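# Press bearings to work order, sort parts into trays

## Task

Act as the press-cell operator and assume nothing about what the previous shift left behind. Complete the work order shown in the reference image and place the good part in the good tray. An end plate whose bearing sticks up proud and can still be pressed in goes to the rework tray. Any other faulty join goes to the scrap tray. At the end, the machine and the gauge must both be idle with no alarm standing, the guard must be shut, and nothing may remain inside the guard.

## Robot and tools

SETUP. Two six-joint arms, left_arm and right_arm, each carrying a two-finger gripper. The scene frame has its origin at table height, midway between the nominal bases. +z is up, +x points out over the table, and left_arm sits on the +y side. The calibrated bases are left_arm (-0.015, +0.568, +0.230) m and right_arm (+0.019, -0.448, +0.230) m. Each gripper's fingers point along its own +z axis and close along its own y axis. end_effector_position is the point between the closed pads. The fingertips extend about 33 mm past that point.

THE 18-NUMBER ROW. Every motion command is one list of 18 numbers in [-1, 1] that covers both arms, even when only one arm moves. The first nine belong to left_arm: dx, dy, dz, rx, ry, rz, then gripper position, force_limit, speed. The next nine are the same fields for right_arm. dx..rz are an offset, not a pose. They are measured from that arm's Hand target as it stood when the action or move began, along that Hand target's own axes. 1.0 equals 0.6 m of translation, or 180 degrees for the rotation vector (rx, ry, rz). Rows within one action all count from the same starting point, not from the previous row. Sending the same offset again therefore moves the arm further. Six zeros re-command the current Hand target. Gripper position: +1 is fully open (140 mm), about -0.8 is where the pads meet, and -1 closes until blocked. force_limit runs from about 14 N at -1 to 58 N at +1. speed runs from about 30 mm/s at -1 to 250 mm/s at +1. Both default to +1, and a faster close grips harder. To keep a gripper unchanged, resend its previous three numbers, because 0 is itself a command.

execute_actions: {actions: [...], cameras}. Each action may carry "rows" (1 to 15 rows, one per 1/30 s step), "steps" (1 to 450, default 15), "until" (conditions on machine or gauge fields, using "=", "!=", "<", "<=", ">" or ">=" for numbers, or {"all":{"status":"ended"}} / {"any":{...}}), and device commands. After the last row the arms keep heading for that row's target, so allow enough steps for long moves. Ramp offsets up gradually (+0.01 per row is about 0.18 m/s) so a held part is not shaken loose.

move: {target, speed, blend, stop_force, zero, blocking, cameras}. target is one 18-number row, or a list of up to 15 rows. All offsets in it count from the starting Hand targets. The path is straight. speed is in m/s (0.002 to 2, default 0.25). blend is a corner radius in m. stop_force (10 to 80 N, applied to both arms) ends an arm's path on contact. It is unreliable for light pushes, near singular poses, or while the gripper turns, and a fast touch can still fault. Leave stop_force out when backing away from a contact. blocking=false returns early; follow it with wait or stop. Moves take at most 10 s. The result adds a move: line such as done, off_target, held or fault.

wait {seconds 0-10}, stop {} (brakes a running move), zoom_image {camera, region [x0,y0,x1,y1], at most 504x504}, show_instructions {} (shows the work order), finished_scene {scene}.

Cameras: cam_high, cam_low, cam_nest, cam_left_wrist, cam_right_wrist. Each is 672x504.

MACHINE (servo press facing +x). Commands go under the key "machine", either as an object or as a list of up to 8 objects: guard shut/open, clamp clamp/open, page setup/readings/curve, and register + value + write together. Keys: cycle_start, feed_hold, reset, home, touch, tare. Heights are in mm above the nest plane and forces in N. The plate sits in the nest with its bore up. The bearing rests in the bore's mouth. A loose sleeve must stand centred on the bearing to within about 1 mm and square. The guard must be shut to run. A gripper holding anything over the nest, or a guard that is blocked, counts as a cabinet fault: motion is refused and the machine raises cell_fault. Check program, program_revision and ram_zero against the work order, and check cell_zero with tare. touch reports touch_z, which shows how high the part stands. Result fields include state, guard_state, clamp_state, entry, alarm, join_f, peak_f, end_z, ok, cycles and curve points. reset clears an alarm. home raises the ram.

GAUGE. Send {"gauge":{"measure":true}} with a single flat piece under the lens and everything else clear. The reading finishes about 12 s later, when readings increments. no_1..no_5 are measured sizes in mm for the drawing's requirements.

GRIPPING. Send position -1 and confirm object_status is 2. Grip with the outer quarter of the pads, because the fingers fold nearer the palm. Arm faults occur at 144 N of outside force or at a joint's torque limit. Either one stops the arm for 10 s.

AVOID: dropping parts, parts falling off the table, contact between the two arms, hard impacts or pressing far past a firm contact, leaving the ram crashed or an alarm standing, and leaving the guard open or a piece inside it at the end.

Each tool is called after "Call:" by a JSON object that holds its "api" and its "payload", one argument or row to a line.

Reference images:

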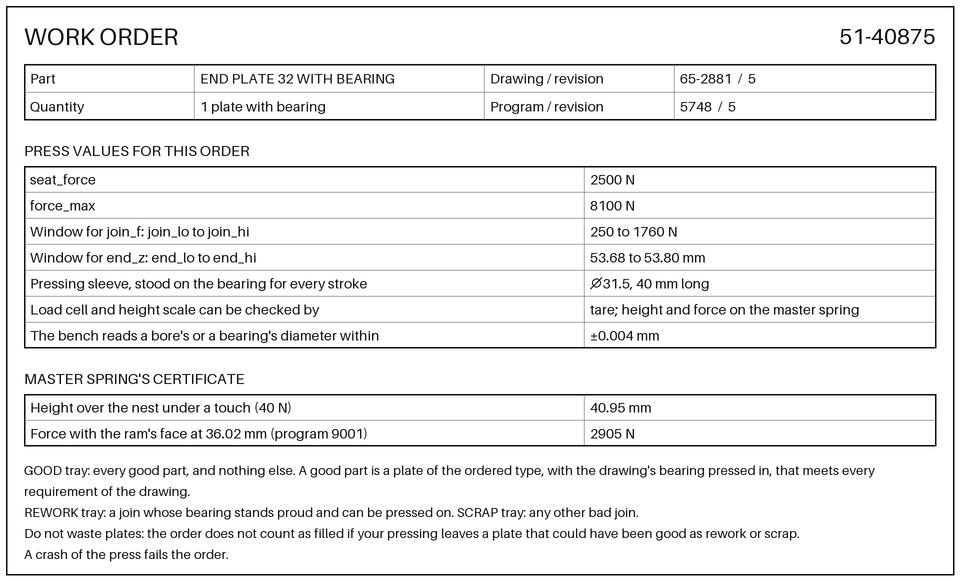

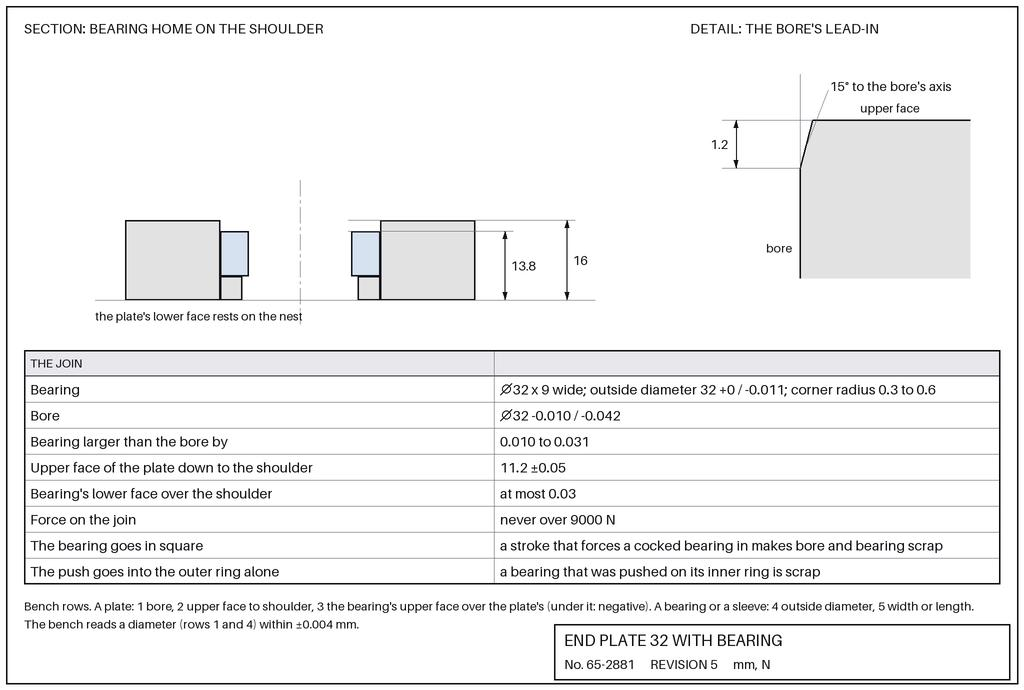

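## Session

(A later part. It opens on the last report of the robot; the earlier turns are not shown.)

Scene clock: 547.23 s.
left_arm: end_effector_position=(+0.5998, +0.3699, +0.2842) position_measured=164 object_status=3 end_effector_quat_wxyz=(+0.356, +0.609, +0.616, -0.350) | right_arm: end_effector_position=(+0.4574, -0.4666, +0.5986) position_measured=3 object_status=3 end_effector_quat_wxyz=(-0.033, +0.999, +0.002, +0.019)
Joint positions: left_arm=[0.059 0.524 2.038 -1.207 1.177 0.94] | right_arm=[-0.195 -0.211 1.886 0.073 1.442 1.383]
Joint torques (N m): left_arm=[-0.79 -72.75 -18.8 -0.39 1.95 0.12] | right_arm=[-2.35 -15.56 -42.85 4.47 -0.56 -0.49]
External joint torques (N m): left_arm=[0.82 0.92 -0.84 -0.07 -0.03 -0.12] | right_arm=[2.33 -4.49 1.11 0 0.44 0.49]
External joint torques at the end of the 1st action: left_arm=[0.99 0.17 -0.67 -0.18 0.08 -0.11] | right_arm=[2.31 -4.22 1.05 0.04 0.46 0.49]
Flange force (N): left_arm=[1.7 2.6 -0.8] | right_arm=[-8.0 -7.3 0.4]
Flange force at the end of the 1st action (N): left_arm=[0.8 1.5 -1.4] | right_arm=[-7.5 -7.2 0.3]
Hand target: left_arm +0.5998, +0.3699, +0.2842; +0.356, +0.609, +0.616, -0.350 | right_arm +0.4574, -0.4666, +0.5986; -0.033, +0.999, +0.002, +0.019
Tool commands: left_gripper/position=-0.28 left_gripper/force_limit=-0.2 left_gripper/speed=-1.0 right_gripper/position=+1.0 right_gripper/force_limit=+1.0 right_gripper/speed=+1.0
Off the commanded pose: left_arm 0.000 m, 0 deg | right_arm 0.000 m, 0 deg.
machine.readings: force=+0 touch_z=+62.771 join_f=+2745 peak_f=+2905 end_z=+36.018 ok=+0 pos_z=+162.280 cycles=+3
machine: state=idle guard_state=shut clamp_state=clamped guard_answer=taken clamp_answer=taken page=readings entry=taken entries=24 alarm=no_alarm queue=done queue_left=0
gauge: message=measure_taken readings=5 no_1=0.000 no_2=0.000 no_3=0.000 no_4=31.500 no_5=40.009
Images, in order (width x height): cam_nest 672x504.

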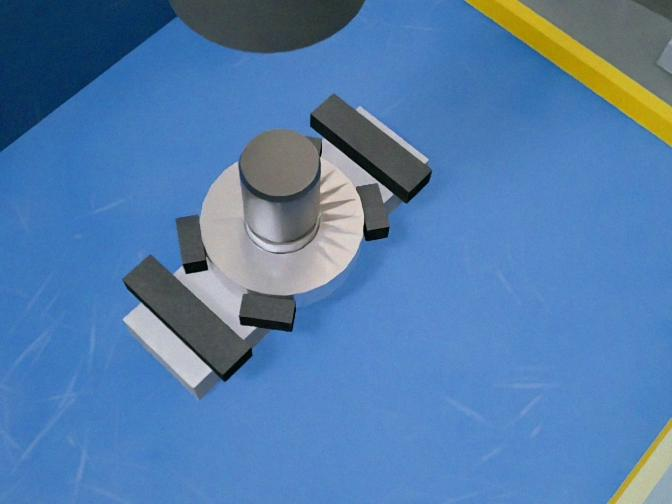

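Call:
{"api": "execute_actions", "payload": {
  "actions": [
    {"machine": {"guard": "open"}, "steps": 75}
  ]
}}

Call:
{"api": "move", "payload": {
  "target": [
    [-0.0109, 0.198, 0.1321, 0.2216, 0, 0.1278, -0.28, -0.2, -1, 0, 0, 0, 0, 0, 0, 1, 1, 1],
    [-0.1054, 0.1205, 0.5092, 0.2216, 0, 0.1278, -0.28, -0.2, -1, 0, 0, 0, 0, 0, 0, 1, 1, 1]
  ],
  "speed": [0.25,0.15],
  "blend": [0.03,0],
  "cameras": ["cam_left_wrist", "cam_nest", "cam_high"]
}}

Call:
{"api": "zoom_image", "payload": {
  "camera": "cam_left_wrist",
  "region": [240, 60, 450, 270]
}}

Scene clock: 558.40 s.
left_arm: end_effector_position=(+0.5998, +0.3699, +0.2842) position_measured=164 object_status=3 end_effector_quat_wxyz=(+0.356, +0.609, +0.616, -0.350) | right_arm: end_effector_position=(+0.4574, -0.4666, +0.5986) position_measured=3 object_status=3 end_effector_quat_wxyz=(-0.033, +0.999, +0.002, +0.019)
Joint positions: left_arm=[0.059 0.524 2.038 -1.207 1.177 0.94] | right_arm=[-0.195 -0.211 1.886 0.073 1.442 1.383]
Joint torques (N m): left_arm=[-0.86 -72.07 -18.85 -0.33 1.84 0.26] | right_arm=[-2.2 -15.7 -42.77 4.4 -0.61 -0.5]
External joint torques (N m): left_arm=[0.83 0.31 -0.79 -0.13 0.08 -0.26] | right_arm=[2.17 -4.24 1.05 0.06 0.49 0.5]
Flange force (N): left_arm=[0.6 2.0 -1.3] | right_arm=[-7.6 -6.9 0.2]
Hand target: left_arm +0.5998, +0.3699, +0.2842; +0.356, +0.609, +0.616, -0.350 | right_arm +0.4574, -0.4666, +0.5986; -0.033, +0.999, +0.002, +0.019
Tool commands: left_gripper/position=-0.28 left_gripper/force_limit=-0.2 left_gripper/speed=-1.0 right_gripper/position=+1.0 right_gripper/force_limit=+1.0 right_gripper/speed=+1.0
Off the commanded pose: left_arm 0.000 m, 0 deg | right_arm 0.000 m, 0 deg.
machine.readings: force=+0 touch_z=+62.771 join_f=+2745 peak_f=+2905 end_z=+36.018 ok=+0 pos_z=+162.280 cycles=+3
machine: state=idle guard_state=open clamp_state=clamped guard_answer=taken clamp_answer=taken page=readings entry=taken entries=24 alarm=no_alarm queue=done queue_left=0
gauge: message=measure_taken readings=5 no_1=0.000 no_2=0.000 no_3=0.000 no_4=31.500 no_5=40.009

Scene clock: 561.97 s.
left_arm: end_effector_position=(+0.6760, +0.0749, +0.1859) position_measured=164 object_status=3 end_effector_quat_wxyz=(+0.190, +0.801, +0.329, -0.462) | right_arm: end_effector_position=(+0.4574, -0.4666, +0.5986) position_measured=3 object_status=3 end_effector_quat_wxyz=(-0.033, +0.999, +0.002, +0.019)
Joint positions: left_arm=[-0.382 0.994 1.293 -0.901 1.519 0.819] | right_arm=[-0.195 -0.211 1.886 0.073 1.442 1.383]
Joint torques (N m): left_arm=[-1.38 -117.58 -27.61 0.57 1.63 0.23] | right_arm=[-2.19 -15.6 -42.95 4.43 -0.55 -0.46]
External joint torques (N m): left_arm=[1.42 0.96 -1.27 -0.16 0.12 -0.23] | right_arm=[2.18 -4.45 1.19 0.04 0.42 0.46]
Flange force (N): left_arm=[2.6 4.0 -2.7] | right_arm=[-8.1 -6.9 0.5]
Hand target: left_arm +0.6760, +0.0748, +0.1858; +0.190, +0.801, +0.329, -0.462 | right_arm +0.4574, -0.4666, +0.5986; -0.033, +0.999, +0.002, +0.019
Off the commanded pose: left_arm 0.000 m, 0 deg | right_arm 0.000 m, 0 deg.
machine.readings: force=+0 touch_z=+62.771 join_f=+2745 peak_f=+2905 end_z=+36.018 ok=+0 pos_z=+162.280 cycles=+3
machine: state=idle guard_state=open clamp_state=clamped guard_answer=taken clamp_answer=taken page=readings entry=taken entries=24 alarm=no_alarm queue=done queue_left=0
gauge: message=measure_taken readings=5 no_1=0.000 no_2=0.000 no_3=0.000 no_4=31.500 no_5=40.009
move: done
camera_calibration:
cam_left_wrist: T_world_to_cam=[[0.721592, -0.691873, -0.024858, -0.425176], [-0.115972, -0.156196, 0.980894, -0.0876617], [-0.682537, -0.704922, -0.192948, 0.696454], [0, 0, 0, 1]] pos_world=[0.771992, 0.183086, 0.209797]
Images, in order (width x height): cam_high 672x504, cam_nest 672x504, cam_left_wrist 672x504.

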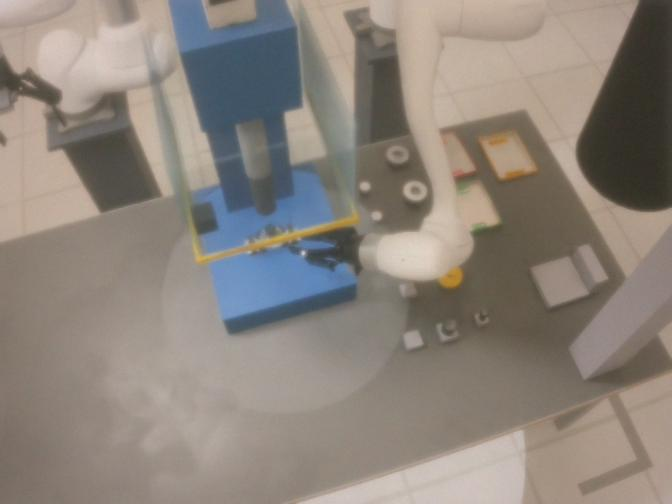

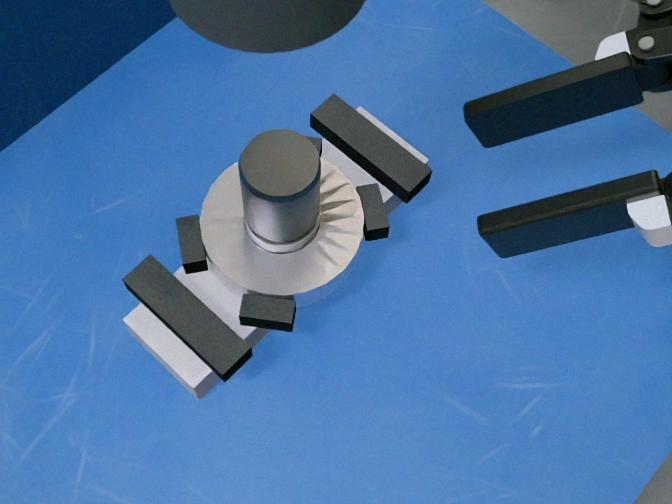

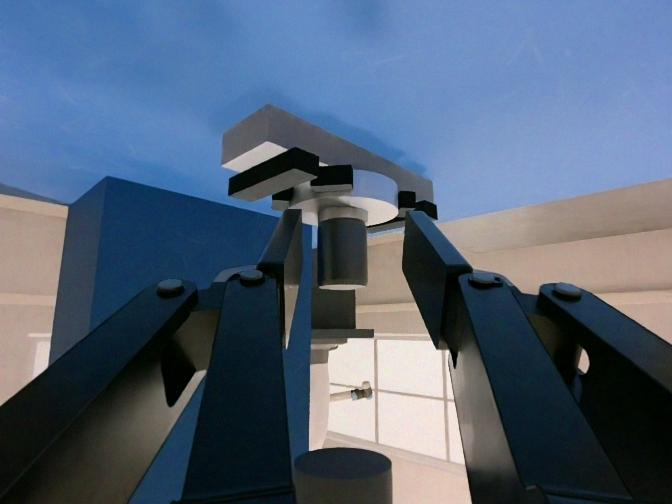

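Scaled by 2.400 from the camera's 672x504 image, which has a finer 960x720 frame.

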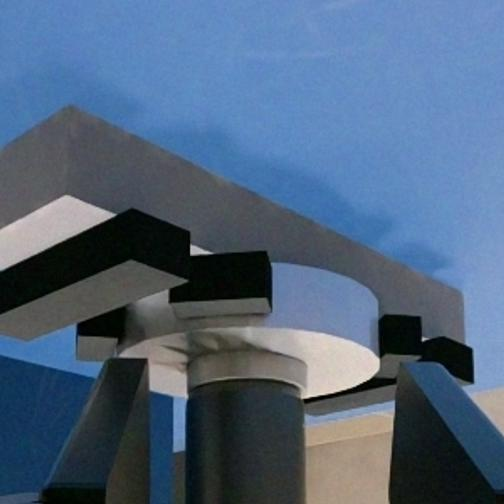

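Call:
{"api": "zoom_image", "payload": {
  "camera": "cam_left_wrist",
  "region": [285, 180, 405, 300]
}}

Call:
{"api": "zoom_image", "payload": {
  "camera": "cam_left_wrist",
  "region": [300, 190, 390, 235]
}}

Scaled by 4.200 from the camera's 672x504 image, which has a finer 960x720 frame.

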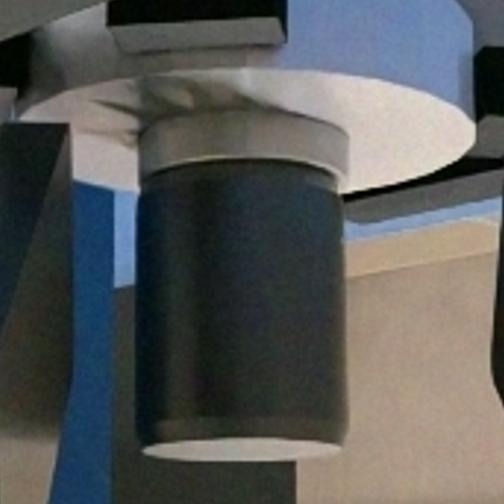

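Scaled by 5.600 from the camera's 672x504 image, which has a finer 960x720 frame.

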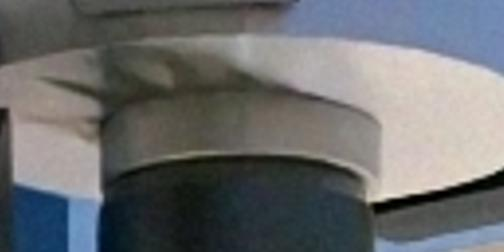

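Call:
{"api": "move", "payload": {
  "target": [0.0713, -0.001, -0.1902, 0, 0, 0, -0.28, -0.2, -1, 0, 0, 0, 0, 0, 0, 1, 1, 1],
  "speed": 0.2,
  "cameras": ["cam_left_wrist"]
}}

Call:
{"api": "zoom_image", "payload": {
  "camera": "cam_left_wrist",
  "region": [290, 110, 410, 240]
}}

Call:
{"api": "zoom_image", "payload": {
  "camera": "cam_left_wrist",
  "region": [260, 290, 430, 504]
}}

Scene clock: 567.70 s.
left_arm: end_effector_position=(+0.7610, +0.1597, +0.2061) position_measured=164 object_status=3 end_effector_quat_wxyz=(+0.190, +0.801, +0.329, -0.462) | right_arm: end_effector_position=(+0.4574, -0.4666, +0.5986) position_measured=3 object_status=3 end_effector_quat_wxyz=(-0.033, +0.999, +0.002, +0.019)
Joint positions: left_arm=[-0.272 1.055 1.113 -0.834 1.662 0.784] | right_arm=[-0.195 -0.211 1.886 0.073 1.442 1.383]
Joint torques (N m): left_arm=[-1.16 -124.44 -31.03 0.81 1.65 0.18] | right_arm=[-2.74 -15.75 -42.71 4.38 -0.52 -0.51]
External joint torques (N m): left_arm=[0.97 1.55 -0.91 -0.1 0.03 -0.18] | right_arm=[2.77 -4.49 0.93 0.08 0.41 0.5]
Flange force (N): left_arm=[3.1 4.2 -2.5] | right_arm=[-7.6 -8.4 0.2]
Hand target: left_arm +0.7610, +0.1598, +0.2061; +0.190, +0.801, +0.329, -0.462 | right_arm +0.4574, -0.4666, +0.5986; -0.033, +0.999, +0.002, +0.019
Off the commanded pose: left_arm 0.000 m, 0 deg | right_arm 0.000 m, 0 deg.
machine.readings: force=+0 touch_z=+62.771 join_f=+2745 peak_f=+2905 end_z=+36.018 ok=+0 pos_z=+162.280 cycles=+3
machine: state=idle guard_state=open clamp_state=clamped guard_answer=taken clamp_answer=taken page=readings entry=taken entries=24 alarm=no_alarm queue=done queue_left=0
gauge: message=measure_taken readings=5 no_1=0.000 no_2=0.000 no_3=0.000 no_4=31.500 no_5=40.009
move: done
camera_calibration:
cam_left_wrist: T_world_to_cam=[[0.721541, -0.691925, -0.0248729, -0.427206], [-0.115897, -0.156119, 0.980915, -0.0845446], [-0.682603, -0.704888, -0.192839, 0.818257], [0, 0, 0, 1]] pos_world=[0.856993, 0.267986, 0.230097]
Images, in order (width x height): cam_left_wrist 672x504.

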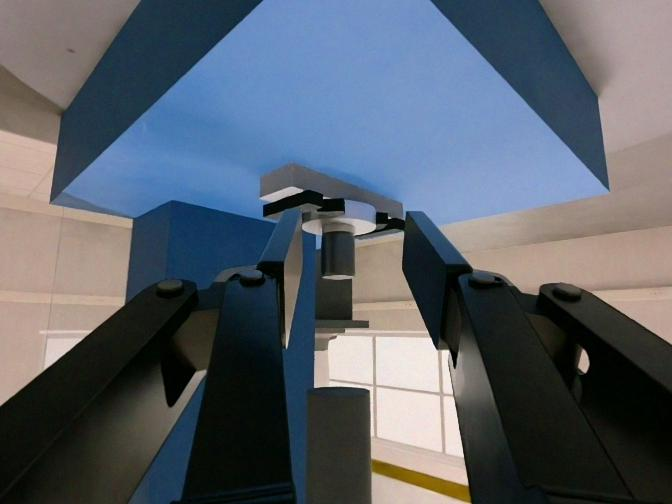

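Scaled by 3.877 from the camera's 672x504 image, which has a finer 960x720 frame.

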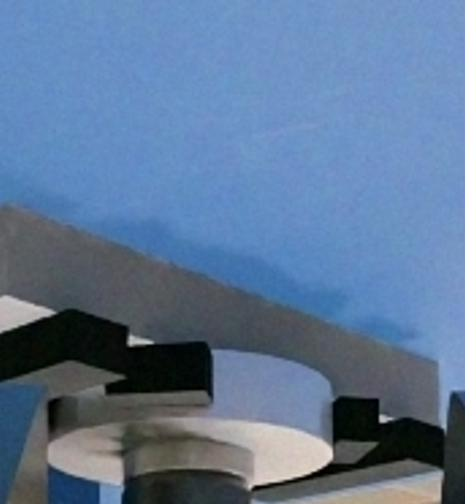

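Scaled by 2.355 from the camera's 672x504 image, which has a finer 960x720 frame.

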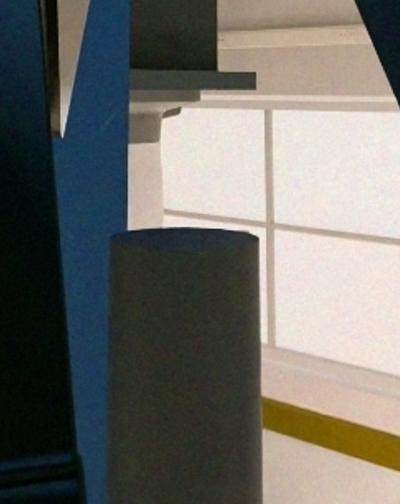

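Call:
{"api": "zoom_image", "payload": {
  "camera": "cam_left_wrist",
  "region": [305, 215, 375, 285]
}}

Scaled by 7.200 from the camera's 672x504 image, which has a finer 960x720 frame.

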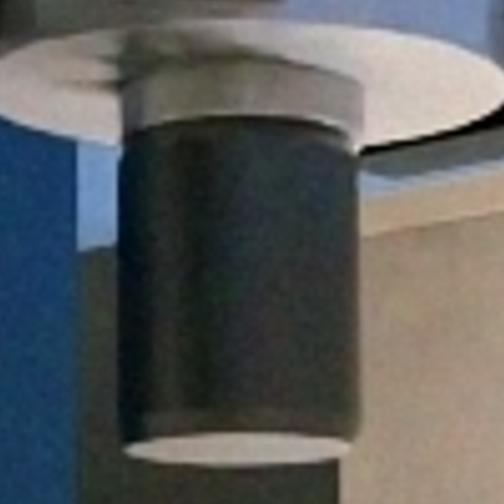

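Call:
{"api": "move", "payload": {
  "target": [-0.0713, 0.001, 0.1902, 0, 0, 0, -0.28, -0.2, -1, 0, 0, 0, 0, 0, 0, 1, 1, 1],
  "speed": 0.2,
  "cameras": ["cam_left_wrist"]
}}

Call:
{"api": "zoom_image", "payload": {
  "camera": "cam_left_wrist",
  "region": [300, 190, 390, 295]
}}

Call:
{"api": "zoom_image", "payload": {
  "camera": "cam_left_wrist",
  "region": [310, 194, 378, 234]
}}

Scene clock: 571.63 s.
left_arm: end_effector_position=(+0.6760, +0.0749, +0.1858) position_measured=164 object_status=3 end_effector_quat_wxyz=(+0.190, +0.801, +0.329, -0.462) | right_arm: end_effector_position=(+0.4574, -0.4666, +0.5986) position_measured=3 object_status=3 end_effector_quat_wxyz=(-0.033, +0.999, +0.002, +0.019)
Joint positions: left_arm=[-0.382 0.994 1.293 -0.901 1.519 0.819] | right_arm=[-0.195 -0.211 1.886 0.073 1.442 1.383]
Joint torques (N m): left_arm=[-1.65 -117.04 -27.92 0.54 1.68 0.2] | right_arm=[-2.31 -15.37 -42.79 4.43 -0.58 -0.48]
External joint torques (N m): left_arm=[1.75 1.03 -0.68 -0.14 0.06 -0.2] | right_arm=[2.31 -4.74 1.02 0.04 0.45 0.48]
Flange force (N): left_arm=[2.4 2.4 -2.2] | right_arm=[-8.3 -7.3 0.1]
Hand target: left_arm +0.6760, +0.0748, +0.1858; +0.190, +0.801, +0.329, -0.462 | right_arm +0.4574, -0.4666, +0.5986; -0.033, +0.999, +0.002, +0.019
Off the commanded pose: left_arm 0.000 m, 0 deg | right_arm 0.000 m, 0 deg.
machine.readings: force=+0 touch_z=+62.771 join_f=+2745 peak_f=+2905 end_z=+36.018 ok=+0 pos_z=+162.280 cycles=+3
machine: state=idle guard_state=open clamp_state=clamped guard_answer=taken clamp_answer=taken page=readings entry=taken entries=24 alarm=no_alarm queue=done queue_left=0
gauge: message=measure_taken readings=5 no_1=0.000 no_2=0.000 no_3=0.000 no_4=31.500 no_5=40.009
move: done
camera_calibration:
cam_left_wrist: T_world_to_cam=[[0.721592, -0.691873, -0.024858, -0.425176], [-0.115972, -0.156196, 0.980894, -0.0876617], [-0.682537, -0.704922, -0.192948, 0.696454], [0, 0, 0, 1]] pos_world=[0.771992, 0.183086, 0.209797]
Images, in order (width x height): cam_left_wrist 672x504.

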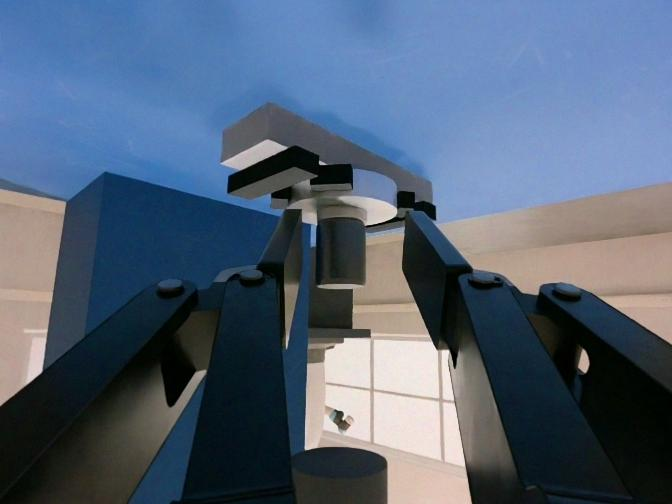

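Scaled by 4.800 from the camera's 672x504 image, which has a finer 960x720 frame.

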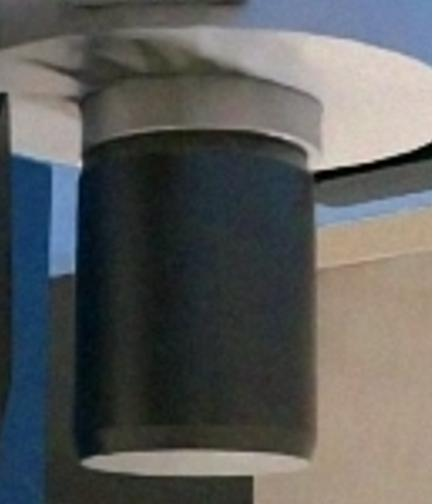

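Scaled by 7.412 from the camera's 672x504 image, which has a finer 960x720 frame.

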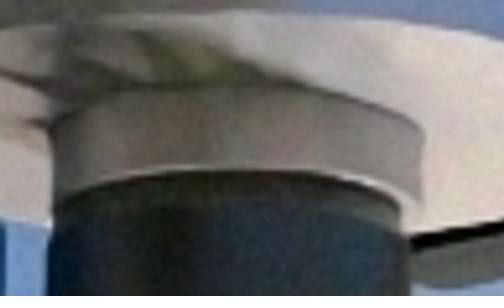

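Call:
{"api": "move", "payload": {
  "target": [
    [0.0713, -0.001, -0.1902, 0, 0, 0, -0.28, -0.2, -1, 0, 0, 0, 0, 0, 0, 1, 1, 1],
    [0.1007, -0.2862, -0.3877, -0.2213, 0, -0.1278, -0.28, -0.2, -1, 0, 0, 0, 0, 0, 0, 1, 1, 1]
  ],
  "speed": 0.25,
  "blend": [0.03,0],
  "cameras": ["cam_nest", "cam_left_wrist"]
}}

Call:
{"api": "zoom_image", "payload": {
  "camera": "cam_nest",
  "region": [235, 195, 335, 265]
}}

Call:
{"api": "zoom_image", "payload": {
  "camera": "cam_nest",
  "region": [200, 110, 370, 280]
}}

Scene clock: 578.37 s.
left_arm: end_effector_position=(+0.7199, +0.3597, +0.2503) position_measured=164 object_status=3 end_effector_quat_wxyz=(+0.356, +0.609, +0.616, -0.351) | right_arm: end_effector_position=(+0.4574, -0.4666, +0.5986) position_measured=3 object_status=3 end_effector_quat_wxyz=(-0.033, +0.999, +0.002, +0.019)
Joint positions: left_arm=[0.03 0.689 1.797 -1.198 1.189 0.857] | right_arm=[-0.195 -0.211 1.886 0.073 1.442 1.383]
Joint torques (N m): left_arm=[-0.71 -90.04 -21.09 -0.31 1.75 0.21] | right_arm=[-2.45 -15.49 -42.73 4.4 -0.54 -0.47]
External joint torques (N m): left_arm=[0.62 1.17 -1.38 -0.18 0.06 -0.21] | right_arm=[2.45 -4.62 0.98 0.06 0.42 0.47]
Flange force (N): left_arm=[1.5 4.3 -0.3] | right_arm=[-8.0 -7.6 0.2]
Hand target: left_arm +0.7199, +0.3597, +0.2504; +0.356, +0.609, +0.616, -0.351 | right_arm +0.4574, -0.4666, +0.5986; -0.033, +0.999, +0.002, +0.019
Off the commanded pose: left_arm 0.000 m, 0 deg | right_arm 0.000 m, 0 deg.
machine.readings: force=+0 touch_z=+62.771 join_f=+2745 peak_f=+2905 end_z=+36.018 ok=+0 pos_z=+162.280 cycles=+3
machine: state=idle guard_state=open clamp_state=clamped guard_answer=taken clamp_answer=taken page=readings entry=taken entries=24 alarm=no_alarm queue=done queue_left=0
gauge: message=measure_taken readings=5 no_1=0.000 no_2=0.000 no_3=0.000 no_4=31.500 no_5=40.009
move: done
camera_calibration:
cam_left_wrist: T_world_to_cam=[[0.998993, 0.0382934, -0.0233912, -0.720874], [0.0303096, -0.191458, 0.981033, -0.194095], [0.0330887, -0.980754, -0.192426, 0.523545], [0, 0, 0, 1]] pos_world=[0.708708, 0.503913, 0.274295]
Images, in order (width x height): cam_nest 672x504, cam_left_wrist 672x504.

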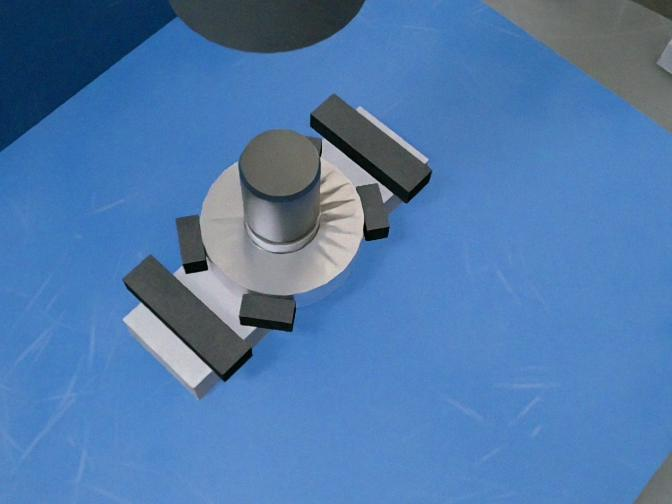

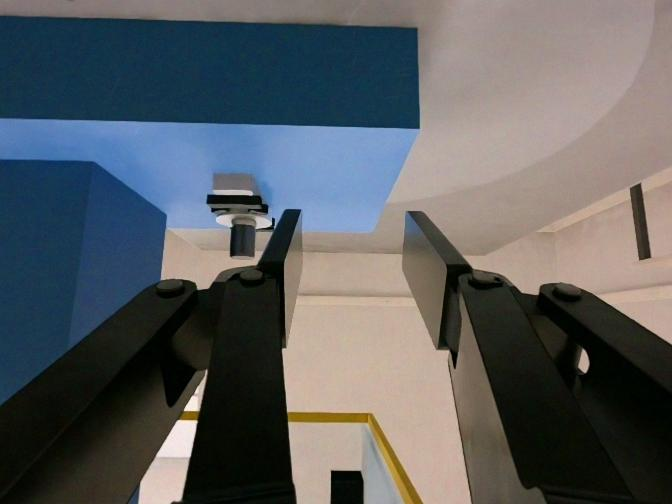

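Scaled by 5.040 from the camera's 672x504 image, which has a finer 960x720 frame.

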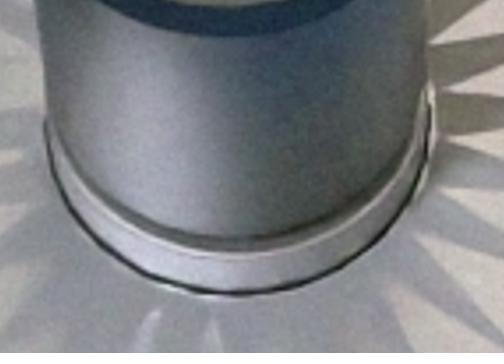

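Scaled by 2.965 from the camera's 672x504 image, which has a finer 960x720 frame.

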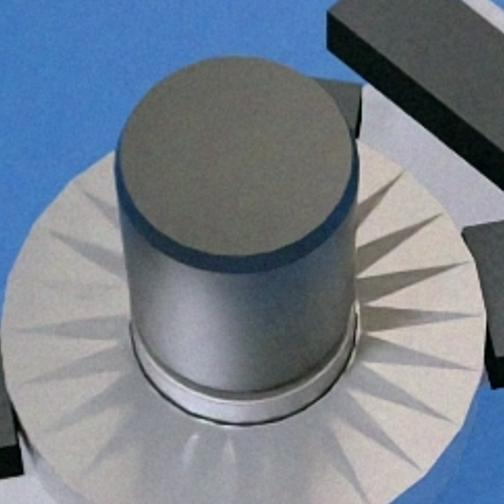

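Call:
{"api": "zoom_image", "payload": {
  "camera": "cam_nest",
  "region": [238, 205, 283, 260]
}}

Call:
{"api": "zoom_image", "payload": {
  "camera": "cam_nest",
  "region": [280, 205, 325, 260]
}}

Scaled by 9.164 from the camera's 672x504 image, which has a finer 960x720 frame.

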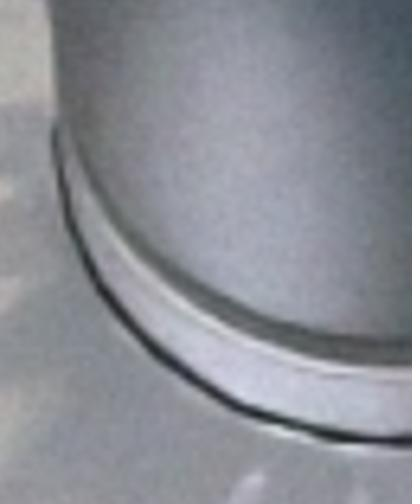

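Scaled by 9.164 from the camera's 672x504 image, which has a finer 960x720 frame.

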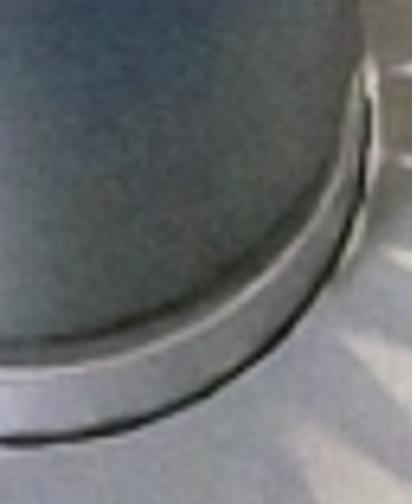

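Call:
{"api": "execute_actions", "payload": {
  "actions": [
    {"machine": {"guard": "shut", "page": "setup"}, "steps": 70}
  ],
  "cameras": ["cam_nest"]
}}

Call:
{"api": "execute_actions", "payload": {
  "actions": [
    {"machine": {"touch": true, "page": "readings"}, "steps": 450, "until": {"machine": {"state": ["!=", "busy"]}}}
  ]
}}

Scene clock: 585.10 s.
left_arm: end_effector_position=(+0.7199, +0.3597, +0.2504) position_measured=164 object_status=3 end_effector_quat_wxyz=(+0.356, +0.609, +0.616, -0.351) | right_arm: end_effector_position=(+0.4574, -0.4666, +0.5986) position_measured=3 object_status=3 end_effector_quat_wxyz=(-0.033, +0.999, +0.002, +0.019)
Joint positions: left_arm=[0.03 0.689 1.797 -1.198 1.189 0.857] | right_arm=[-0.195 -0.211 1.886 0.073 1.442 1.383]
Joint torques (N m): left_arm=[-1.07 -89.34 -21.59 -0.3 1.81 0.21] | right_arm=[-2.59 -15.39 -42.74 4.41 -0.56 -0.49]
External joint torques (N m): left_arm=[1.11 0.18 -1.1 -0.2 -0.01 -0.2] | right_arm=[2.55 -4.57 1.01 0.05 0.44 0.48]
Flange force (N): left_arm=[0.7 2.7 -1.3] | right_arm=[-7.9 -7.8 0.2]
Hand target: left_arm +0.7199, +0.3597, +0.2504; +0.356, +0.609, +0.616, -0.351 | right_arm +0.4574, -0.4666, +0.5986; -0.033, +0.999, +0.002, +0.019
Tool commands: left_gripper/position=-0.28 left_gripper/force_limit=-0.2 left_gripper/speed=-1.0 right_gripper/position=+1.0 right_gripper/force_limit=+1.0 right_gripper/speed=+1.0
Off the commanded pose: left_arm 0.000 m, 0 deg | right_arm 0.000 m, 0 deg.
machine.setup: program=+5748 ram_zero=+157.720 seat_force=+2500 force_max=+8100 join_lo=+250 join_hi=+1760 end_lo=+53.680 end_hi=+53.800 cell_gain=+2.000 cell_zero=-23 program_revision=+5 program_top=+53.800 stored1_number=+5748 stored1_revision=+5 stored2_number=+2644 stored2_revision=+4 stored3_number=+5998 stored3_revision=+6 stored4_number=+8405 stored4_revision=+2 stored5_number=+9001 stored5_revision=+1
machine: state=idle guard_state=shut clamp_state=clamped guard_answer=taken clamp_answer=taken page=setup entry=taken entries=24 alarm=no_alarm queue=done queue_left=0
gauge: message=measure_taken readings=5 no_1=0.000 no_2=0.000 no_3=0.000 no_4=31.500 no_5=40.009
Images, in order (width x height): cam_nest 672x504.

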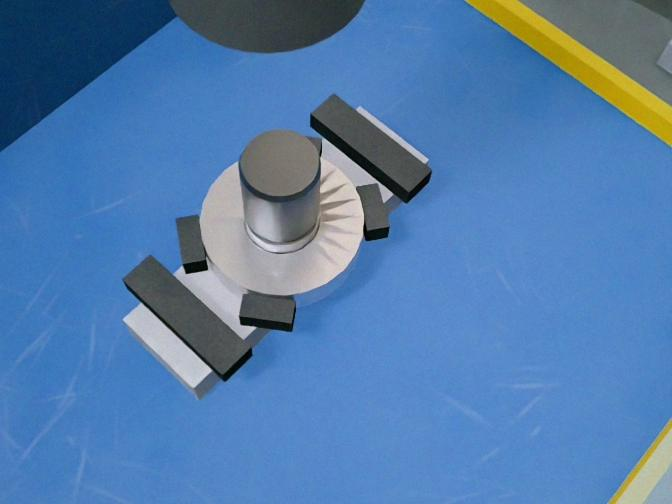

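Scene clock: 594.50 s.
left_arm: end_effector_position=(+0.7199, +0.3597, +0.2504) position_measured=164 object_status=3 end_effector_quat_wxyz=(+0.356, +0.609, +0.616, -0.351) | right_arm: end_effector_position=(+0.4574, -0.4666, +0.5986) position_measured=3 object_status=3 end_effector_quat_wxyz=(-0.033, +0.999, +0.002, +0.019)
Joint positions: left_arm=[0.03 0.689 1.797 -1.198 1.189 0.857] | right_arm=[-0.195 -0.211 1.886 0.073 1.442 1.383]
Joint torques (N m): left_arm=[-1.12 -89.74 -21.73 -0.31 1.71 0.17] | right_arm=[-2.31 -15.85 -42.68 4.44 -0.56 -0.46]
External joint torques (N m): left_arm=[1.26 0.71 -0.87 -0.17 0.09 -0.17] | right_arm=[2.34 -4.46 0.88 0.03 0.45 0.46]
Flange force (N): left_arm=[1.5 2.7 -1.3] | right_arm=[-7.7 -7.3 0.0]
Hand target: left_arm +0.7199, +0.3597, +0.2504; +0.356, +0.609, +0.616, -0.351 | right_arm +0.4574, -0.4666, +0.5986; -0.033, +0.999, +0.002, +0.019
Tool commands: left_gripper/position=-0.28 left_gripper/force_limit=-0.2 left_gripper/speed=-1.0 right_gripper/position=+1.0 right_gripper/force_limit=+1.0 right_gripper/speed=+1.0
Off the commanded pose: left_arm 0.000 m, 0 deg | right_arm 0.000 m, 0 deg.
machine.readings: force=+0 touch_z=+62.851 join_f=+2745 peak_f=+2905 end_z=+36.018 ok=+0 pos_z=+162.280 cycles=+3
machine: state=idle guard_state=shut clamp_state=clamped guard_answer=taken clamp_answer=taken page=readings entry=taken entries=25 alarm=no_alarm queue=done queue_left=0
gauge: message=measure_taken readings=5 no_1=0.000 no_2=0.000 no_3=0.000 no_4=31.500 no_5=40.009

Call:
{"api": "execute_actions", "payload": {
  "actions": [
    {"machine": {"cycle_start": true, "page": "readings"}, "steps": 450, "until": {"machine": {"state": ["!=", "running"]}}},
    {"machine": {"page": "curve"}, "steps": 5}
  ],
  "cameras": ["cam_nest"]
}}

Call:
{"api": "execute_actions", "payload": {
  "actions": [
    {"machine": {"page": "readings"}, "steps": 5}
  ]
}}

Scene clock: 601.50 s.
left_arm: end_effector_position=(+0.7199, +0.3597, +0.2504) position_measured=164 object_status=3 end_effector_quat_wxyz=(+0.356, +0.609, +0.616, -0.351) | right_arm: end_effector_position=(+0.4574, -0.4666, +0.5986) position_measured=3 object_status=3 end_effector_quat_wxyz=(-0.033, +0.999, +0.002, +0.019)
Joint positions: left_arm=[0.03 0.689 1.797 -1.198 1.189 0.857] | right_arm=[-0.195 -0.211 1.886 0.073 1.442 1.383]
Joint torques (N m): left_arm=[-1.16 -89.48 -21.5 -0.29 1.79 0.24] | right_arm=[-2.35 -15.78 -42.98 4.47 -0.54 -0.5]
External joint torques (N m): left_arm=[1.09 0.5 -1.14 -0.21 0.01 -0.24] | right_arm=[2.31 -4.08 1.27 -0.02 0.41 0.5]
External joint torques at the end of the 1st action: left_arm=[0.93 0.85 -0.93 -0.25 0.03 -0.18] | right_arm=[2.49 -4.23 0.87 -0.05 0.4 0.51]
Flange force (N): left_arm=[1.0 3.1 -1.2] | right_arm=[-7.6 -7.2 0.8]
Flange force at the end of the 1st action (N): left_arm=[1.4 2.9 -0.6] | right_arm=[-7.2 -7.7 0.1]
Hand target: left_arm +0.7199, +0.3597, +0.2504; +0.356, +0.609, +0.616, -0.351 | right_arm +0.4574, -0.4666, +0.5986; -0.033, +0.999, +0.002, +0.019
Tool commands: left_gripper/position=-0.28 left_gripper/force_limit=-0.2 left_gripper/speed=-1.0 right_gripper/position=+1.0 right_gripper/force_limit=+1.0 right_gripper/speed=+1.0
Off the commanded pose: left_arm 0.000 m, 0 deg | right_arm 0.000 m, 0 deg.
machine.curve: curve1_z=+64.200 curve1_f=-3 curve2_z=+62.714 curve2_f=+55 curve3_z=+61.229 curve3_f=+229 curve4_z=+59.743 curve4_f=+406 curve5_z=+58.257 curve5_f=+586 curve6_z=+56.771 curve6_f=+751 curve7_z=+55.286 curve7_f=+918 curve8_z=+53.800 curve8_f=+1006
machine: state=done guard_state=shut clamp_state=clamped guard_answer=taken clamp_answer=taken page=curve entry=taken entries=26 alarm=no_alarm queue=done queue_left=0
gauge: message=measure_taken readings=5 no_1=0.000 no_2=0.000 no_3=0.000 no_4=31.500 no_5=40.009
Images, in order (width x height): cam_nest 672x504.

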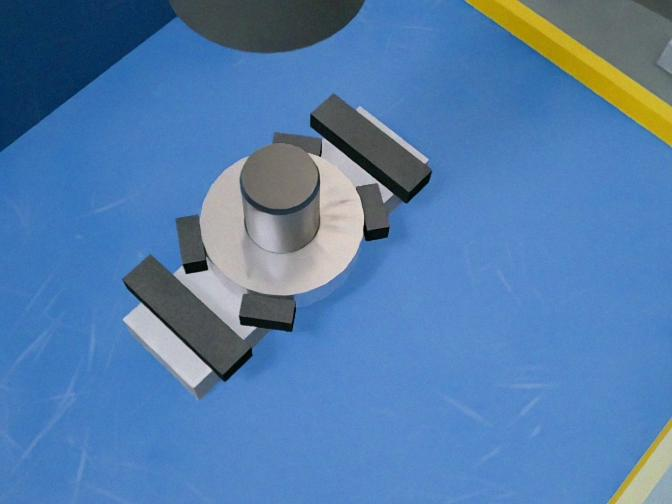

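Scene clock: 601.87 s.
left_arm: end_effector_position=(+0.7199, +0.3597, +0.2504) position_measured=164 object_status=3 end_effector_quat_wxyz=(+0.356, +0.609, +0.616, -0.351) | right_arm: end_effector_position=(+0.4574, -0.4666, +0.5986) position_measured=3 object_status=3 end_effector_quat_wxyz=(-0.033, +0.999, +0.002, +0.019)
Joint positions: left_arm=[0.03 0.689 1.797 -1.198 1.189 0.857] | right_arm=[-0.195 -0.211 1.886 0.073 1.442 1.383]
Joint torques (N m): left_arm=[-1.34 -89.66 -21.68 -0.4 1.69 0.16] | right_arm=[-2.19 -15.3 -42.73 4.46 -0.59 -0.46]
External joint torques (N m): left_arm=[1.34 0.76 -0.95 -0.09 0.11 -0.16] | right_arm=[2.14 -4.51 1.04 0 0.46 0.46]
Flange force (N): left_arm=[1.6 2.9 -1.4] | right_arm=[-8.1 -6.8 0.2]
Hand target: left_arm +0.7199, +0.3597, +0.2504; +0.356, +0.609, +0.616, -0.351 | right_arm +0.4574, -0.4666, +0.5986; -0.033, +0.999, +0.002, +0.019
Tool commands: left_gripper/position=-0.28 left_gripper/force_limit=-0.2 left_gripper/speed=-1.0 right_gripper/position=+1.0 right_gripper/force_limit=+1.0 right_gripper/speed=+1.0
Off the commanded pose: left_arm 0.000 m, 0 deg | right_arm 0.000 m, 0 deg.
machine.readings: force=+0 touch_z=+62.851 join_f=+917 peak_f=+2850 end_z=+53.754 ok=+1 pos_z=+162.280 cycles=+4
machine: state=done guard_state=shut clamp_state=clamped guard_answer=taken clamp_answer=taken page=readings entry=taken entries=26 alarm=no_alarm queue=done queue_left=0
gauge: message=measure_taken readings=5 no_1=0.000 no_2=0.000 no_3=0.000 no_4=31.500 no_5=40.009

Call:
{"api": "execute_actions", "payload": {
  "actions": [
    {"machine":{"guard":"open"},"steps":75}
  ],
  "cameras": ["cam_nest"]
}}

Scene clock: 611.17 s.
left_arm: end_effector_position=(+0.7199, +0.3597, +0.2504) position_measured=164 object_status=3 end_effector_quat_wxyz=(+0.356, +0.609, +0.616, -0.351) | right_arm: end_effector_position=(+0.4574, -0.4666, +0.5986) position_measured=3 object_status=3 end_effector_quat_wxyz=(-0.033, +0.999, +0.002, +0.019)
Joint positions: left_arm=[0.03 0.689 1.797 -1.198 1.189 0.857] | right_arm=[-0.195 -0.211 1.886 0.073 1.442 1.383]
Joint torques (N m): left_arm=[-1.35 -89.45 -21.72 -0.26 1.68 0.13] | right_arm=[-2.37 -15.32 -42.8 4.49 -0.52 -0.55]
External joint torques (N m): left_arm=[1.3 0.52 -0.87 -0.23 0.12 -0.13] | right_arm=[2.34 -4.64 1.08 -0.03 0.39 0.55]
Flange force (N): left_arm=[1.3 2.4 -1.3] | right_arm=[-8.2 -7.5 0.4]
Hand target: left_arm +0.7199, +0.3597, +0.2504; +0.356, +0.609, +0.616, -0.351 | right_arm +0.4574, -0.4666, +0.5986; -0.033, +0.999, +0.002, +0.019
Tool commands: left_gripper/position=-0.28 left_gripper/force_limit=-0.2 left_gripper/speed=-1.0 right_gripper/position=+1.0 right_gripper/force_limit=+1.0 right_gripper/speed=+1.0
Off the commanded pose: left_arm 0.000 m, 0 deg | right_arm 0.000 m, 0 deg.
machine.readings: force=+0 touch_z=+62.851 join_f=+917 peak_f=+2850 end_z=+53.754 ok=+1 pos_z=+162.280 cycles=+4
machine: state=done guard_state=open clamp_state=clamped guard_answer=taken clamp_answer=taken page=readings entry=taken entries=26 alarm=no_alarm queue=done queue_left=0
gauge: message=measure_taken readings=5 no_1=0.000 no_2=0.000 no_3=0.000 no_4=31.500 no_5=40.009
Images, in order (width x height): cam_nest 672x504.

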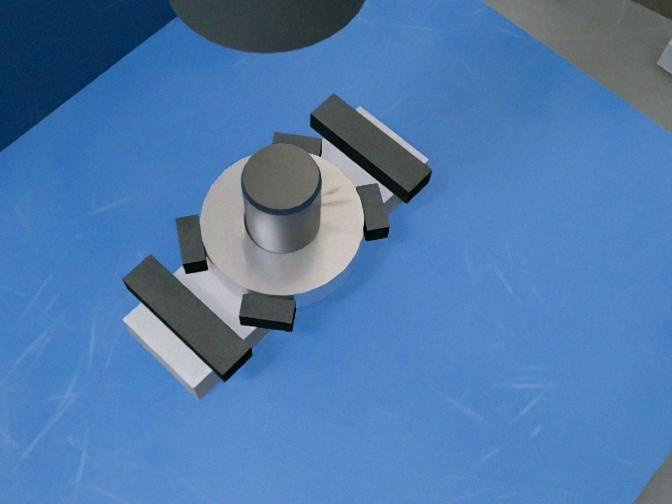

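Call:
{"api": "move", "payload": {
  "target": [
    [-0.1916,-0.2052,0.2858,0,0,0,-0.078,-0.2,-1,0,0,0,0,0,0,1,1,1],
    [-0.1916,-0.2052,0.5524,0,0,0,-0.078,-0.2,-1,0,0,0,0,0,0,1,1,1]
  ],
  "speed": [0.25,0.08],
  "cameras": ["cam_nest"]
}}

Call:
{"api": "execute_actions", "payload": {
  "actions": [
    {"rows":[[0,0,0,0,0,0,-1,-0.2,-1,0,0,0,0,0,0,1,1,1]],"steps":75}
  ]
}}

Scene clock: 616.70 s.
left_arm: end_effector_position=(+0.6010, +0.0139, +0.1835) position_measured=138 object_status=3 end_effector_quat_wxyz=(+0.356, +0.609, +0.616, -0.351) | right_arm: end_effector_position=(+0.4574, -0.4666, +0.5986) position_measured=3 object_status=3 end_effector_quat_wxyz=(-0.033, +0.999, +0.002, +0.019)
Joint positions: left_arm=[-0.493 0.723 1.941 -1.727 0.893 1.02] | right_arm=[-0.195 -0.211 1.886 0.073 1.442 1.383]
Joint torques (N m): left_arm=[-1.47 -87.31 -16.07 -1.17 1.99 0.13] | right_arm=[-2.69 -15.58 -42.68 4.41 -0.55 -0.46]
External joint torques (N m): left_arm=[1.57 1.47 -0.59 -0.11 0.04 -0.13] | right_arm=[2.7 -4.56 0.91 0.06 0.43 0.46]
Flange force (N): left_arm=[2.4 3.3 0.3] | right_arm=[-7.7 -8.1 0.1]
Hand target: left_arm +0.6009, +0.0139, +0.1835; +0.356, +0.609, +0.616, -0.351 | right_arm +0.4574, -0.4666, +0.5986; -0.033, +0.999, +0.002, +0.019
Off the commanded pose: left_arm 0.000 m, 0 deg | right_arm 0.000 m, 0 deg.
machine.readings: force=+0 touch_z=+62.851 join_f=+917 peak_f=+2850 end_z=+53.754 ok=+1 pos_z=+162.280 cycles=+4
machine: state=done guard_state=open clamp_state=clamped guard_answer=taken clamp_answer=taken page=readings entry=taken entries=26 alarm=no_alarm queue=done queue_left=0
gauge: message=measure_taken readings=5 no_1=0.000 no_2=0.000 no_3=0.000 no_4=31.500 no_5=40.009
move: done
Images, in order (width x height): cam_nest 672x504.

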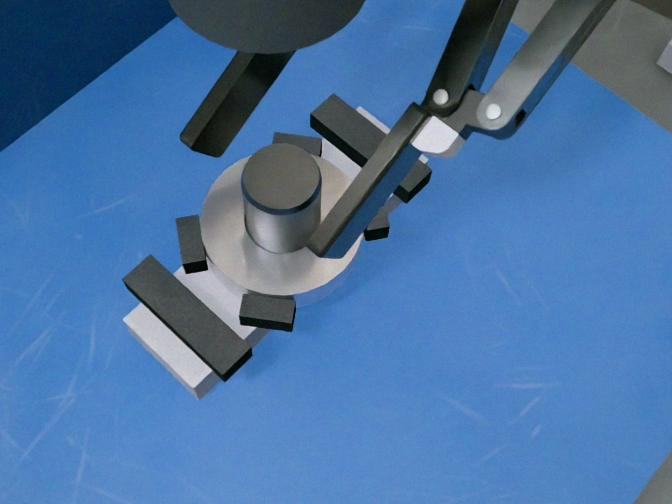

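Scene clock: 619.40 s.
left_arm: end_effector_position=(+0.6010, +0.0139, +0.1835) position_measured=184 object_status=2 end_effector_quat_wxyz=(+0.356, +0.609, +0.616, -0.351) | right_arm: end_effector_position=(+0.4574, -0.4666, +0.5986) position_measured=3 object_status=3 end_effector_quat_wxyz=(-0.033, +0.999, +0.002, +0.019)
Joint positions: left_arm=[-0.493 0.723 1.941 -1.727 0.893 1.02] | right_arm=[-0.195 -0.211 1.886 0.073 1.442 1.383]
Joint torques (N m): left_arm=[-1.99 -83.61 -14.9 -0.82 1.4 0.15] | right_arm=[-2.17 -15.66 -42.83 4.4 -0.59 -0.49]
External joint torques (N m): left_arm=[2.05 -2.32 -1.88 -0.47 0.64 -0.15] | right_arm=[2.15 -4.39 1.08 0.07 0.47 0.49]
Flange force (N): left_arm=[-1.6 2.8 -3.1] | right_arm=[-7.9 -6.9 0.3]
Hand target: left_arm +0.6009, +0.0139, +0.1835; +0.356, +0.609, +0.616, -0.351 | right_arm +0.4574, -0.4666, +0.5986; -0.033, +0.999, +0.002, +0.019
Off the commanded pose: left_arm 0.000 m, 0 deg | right_arm 0.000 m, 0 deg.
machine.readings: force=+0 touch_z=+62.851 join_f=+917 peak_f=+2850 end_z=+53.754 ok=+1 pos_z=+162.280 cycles=+4
machine: state=done guard_state=open clamp_state=clamped guard_answer=taken clamp_answer=taken page=readings entry=taken entries=26 alarm=no_alarm queue=done queue_left=0
gauge: message=measure_taken readings=5 no_1=0.000 no_2=0.000 no_3=0.000 no_4=31.500 no_5=40.009

Call:
{"api": "move", "payload": {
  "target": [
    [-0.0938,0,-0.0542,0,0,0,-1,-0.2,-1,0,0,0,0,0,0,1,1,1],
    [0.0581,0.0547,-0.3506,0,0,0,-1,-0.2,-1,0,0,0,0,0,0,1,1,1],
    [0.2986,0.5853,-0.3722,-0.2158,0,-0.1244,-1,-0.2,-1,0,0,0,0,0,0,1,1,1]
  ],
  "speed": [0.1,0.25,0.25],
  "blend": [0.01,0.04,0],
  "cameras": ["cam_nest","cam_left_wrist"]
}}

Scene clock: 624.70 s.
left_arm: end_effector_position=(+0.9488, +0.3011, +0.1409) position_measured=184 object_status=2 end_effector_quat_wxyz=(+0.463, +0.328, +0.801, -0.188) | right_arm: end_effector_position=(+0.4574, -0.4666, +0.5986) position_measured=3 object_status=3 end_effector_quat_wxyz=(-0.033, +0.999, +0.002, +0.019)
Joint positions: left_arm=[-0.163 0.862 1.735 -2.143 0.665 1.047] | right_arm=[-0.195 -0.211 1.886 0.073 1.442 1.383]
Joint torques (N m): left_arm=[-1.33 -103.85 -21.02 -1.93 2.75 0.22] | right_arm=[-2.52 -15.34 -42.63 4.43 -0.52 -0.47]
External joint torques (N m): left_arm=[1.23 3.93 0.44 -0.02 -0.69 -0.22] | right_arm=[2.5 -4.61 0.92 0.03 0.4 0.46]
Flange force (N): left_arm=[3.2 3.1 3.8] | right_arm=[-7.9 -7.7 0.1]
Hand target: left_arm +0.9488, +0.3011, +0.1409; +0.463, +0.328, +0.801, -0.188 | right_arm +0.4574, -0.4666, +0.5986; -0.033, +0.999, +0.002, +0.019
Off the commanded pose: left_arm 0.000 m, 0 deg | right_arm 0.000 m, 0 deg.
machine.readings: force=+0 touch_z=+62.851 join_f=+917 peak_f=+2850 end_z=+53.754 ok=+1 pos_z=+162.280 cycles=+4
machine: state=done guard_state=open clamp_state=clamped guard_answer=taken clamp_answer=taken page=readings entry=taken entries=26 alarm=no_alarm queue=done queue_left=0
gauge: message=measure_taken readings=5 no_1=0.000 no_2=0.000 no_3=0.000 no_4=31.500 no_5=40.009
move: done
camera_calibration:
cam_left_wrist: T_world_to_cam=[[0.681406, 0.73157, -0.0221404, -0.857424], [0.15448, -0.114186, 0.981375, -0.245991], [0.715417, -0.672135, -0.19082, -0.303085], [0, 0, 0, 1]] pos_world=[0.839087, 0.395464, 0.164591]
Images, in order (width x height): cam_nest 672x504, cam_left_wrist 672x504.

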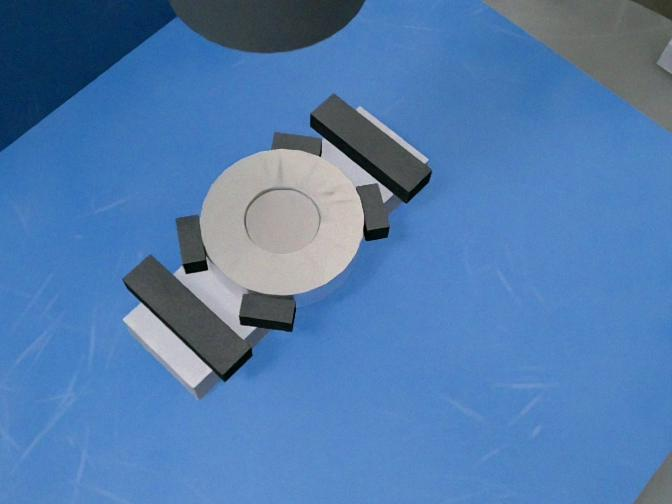

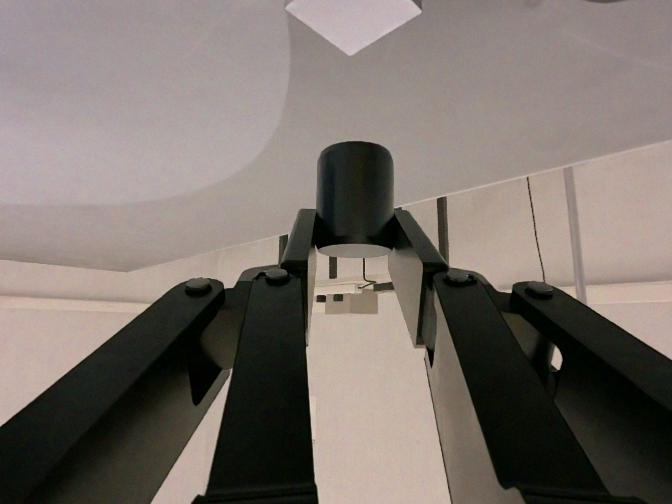

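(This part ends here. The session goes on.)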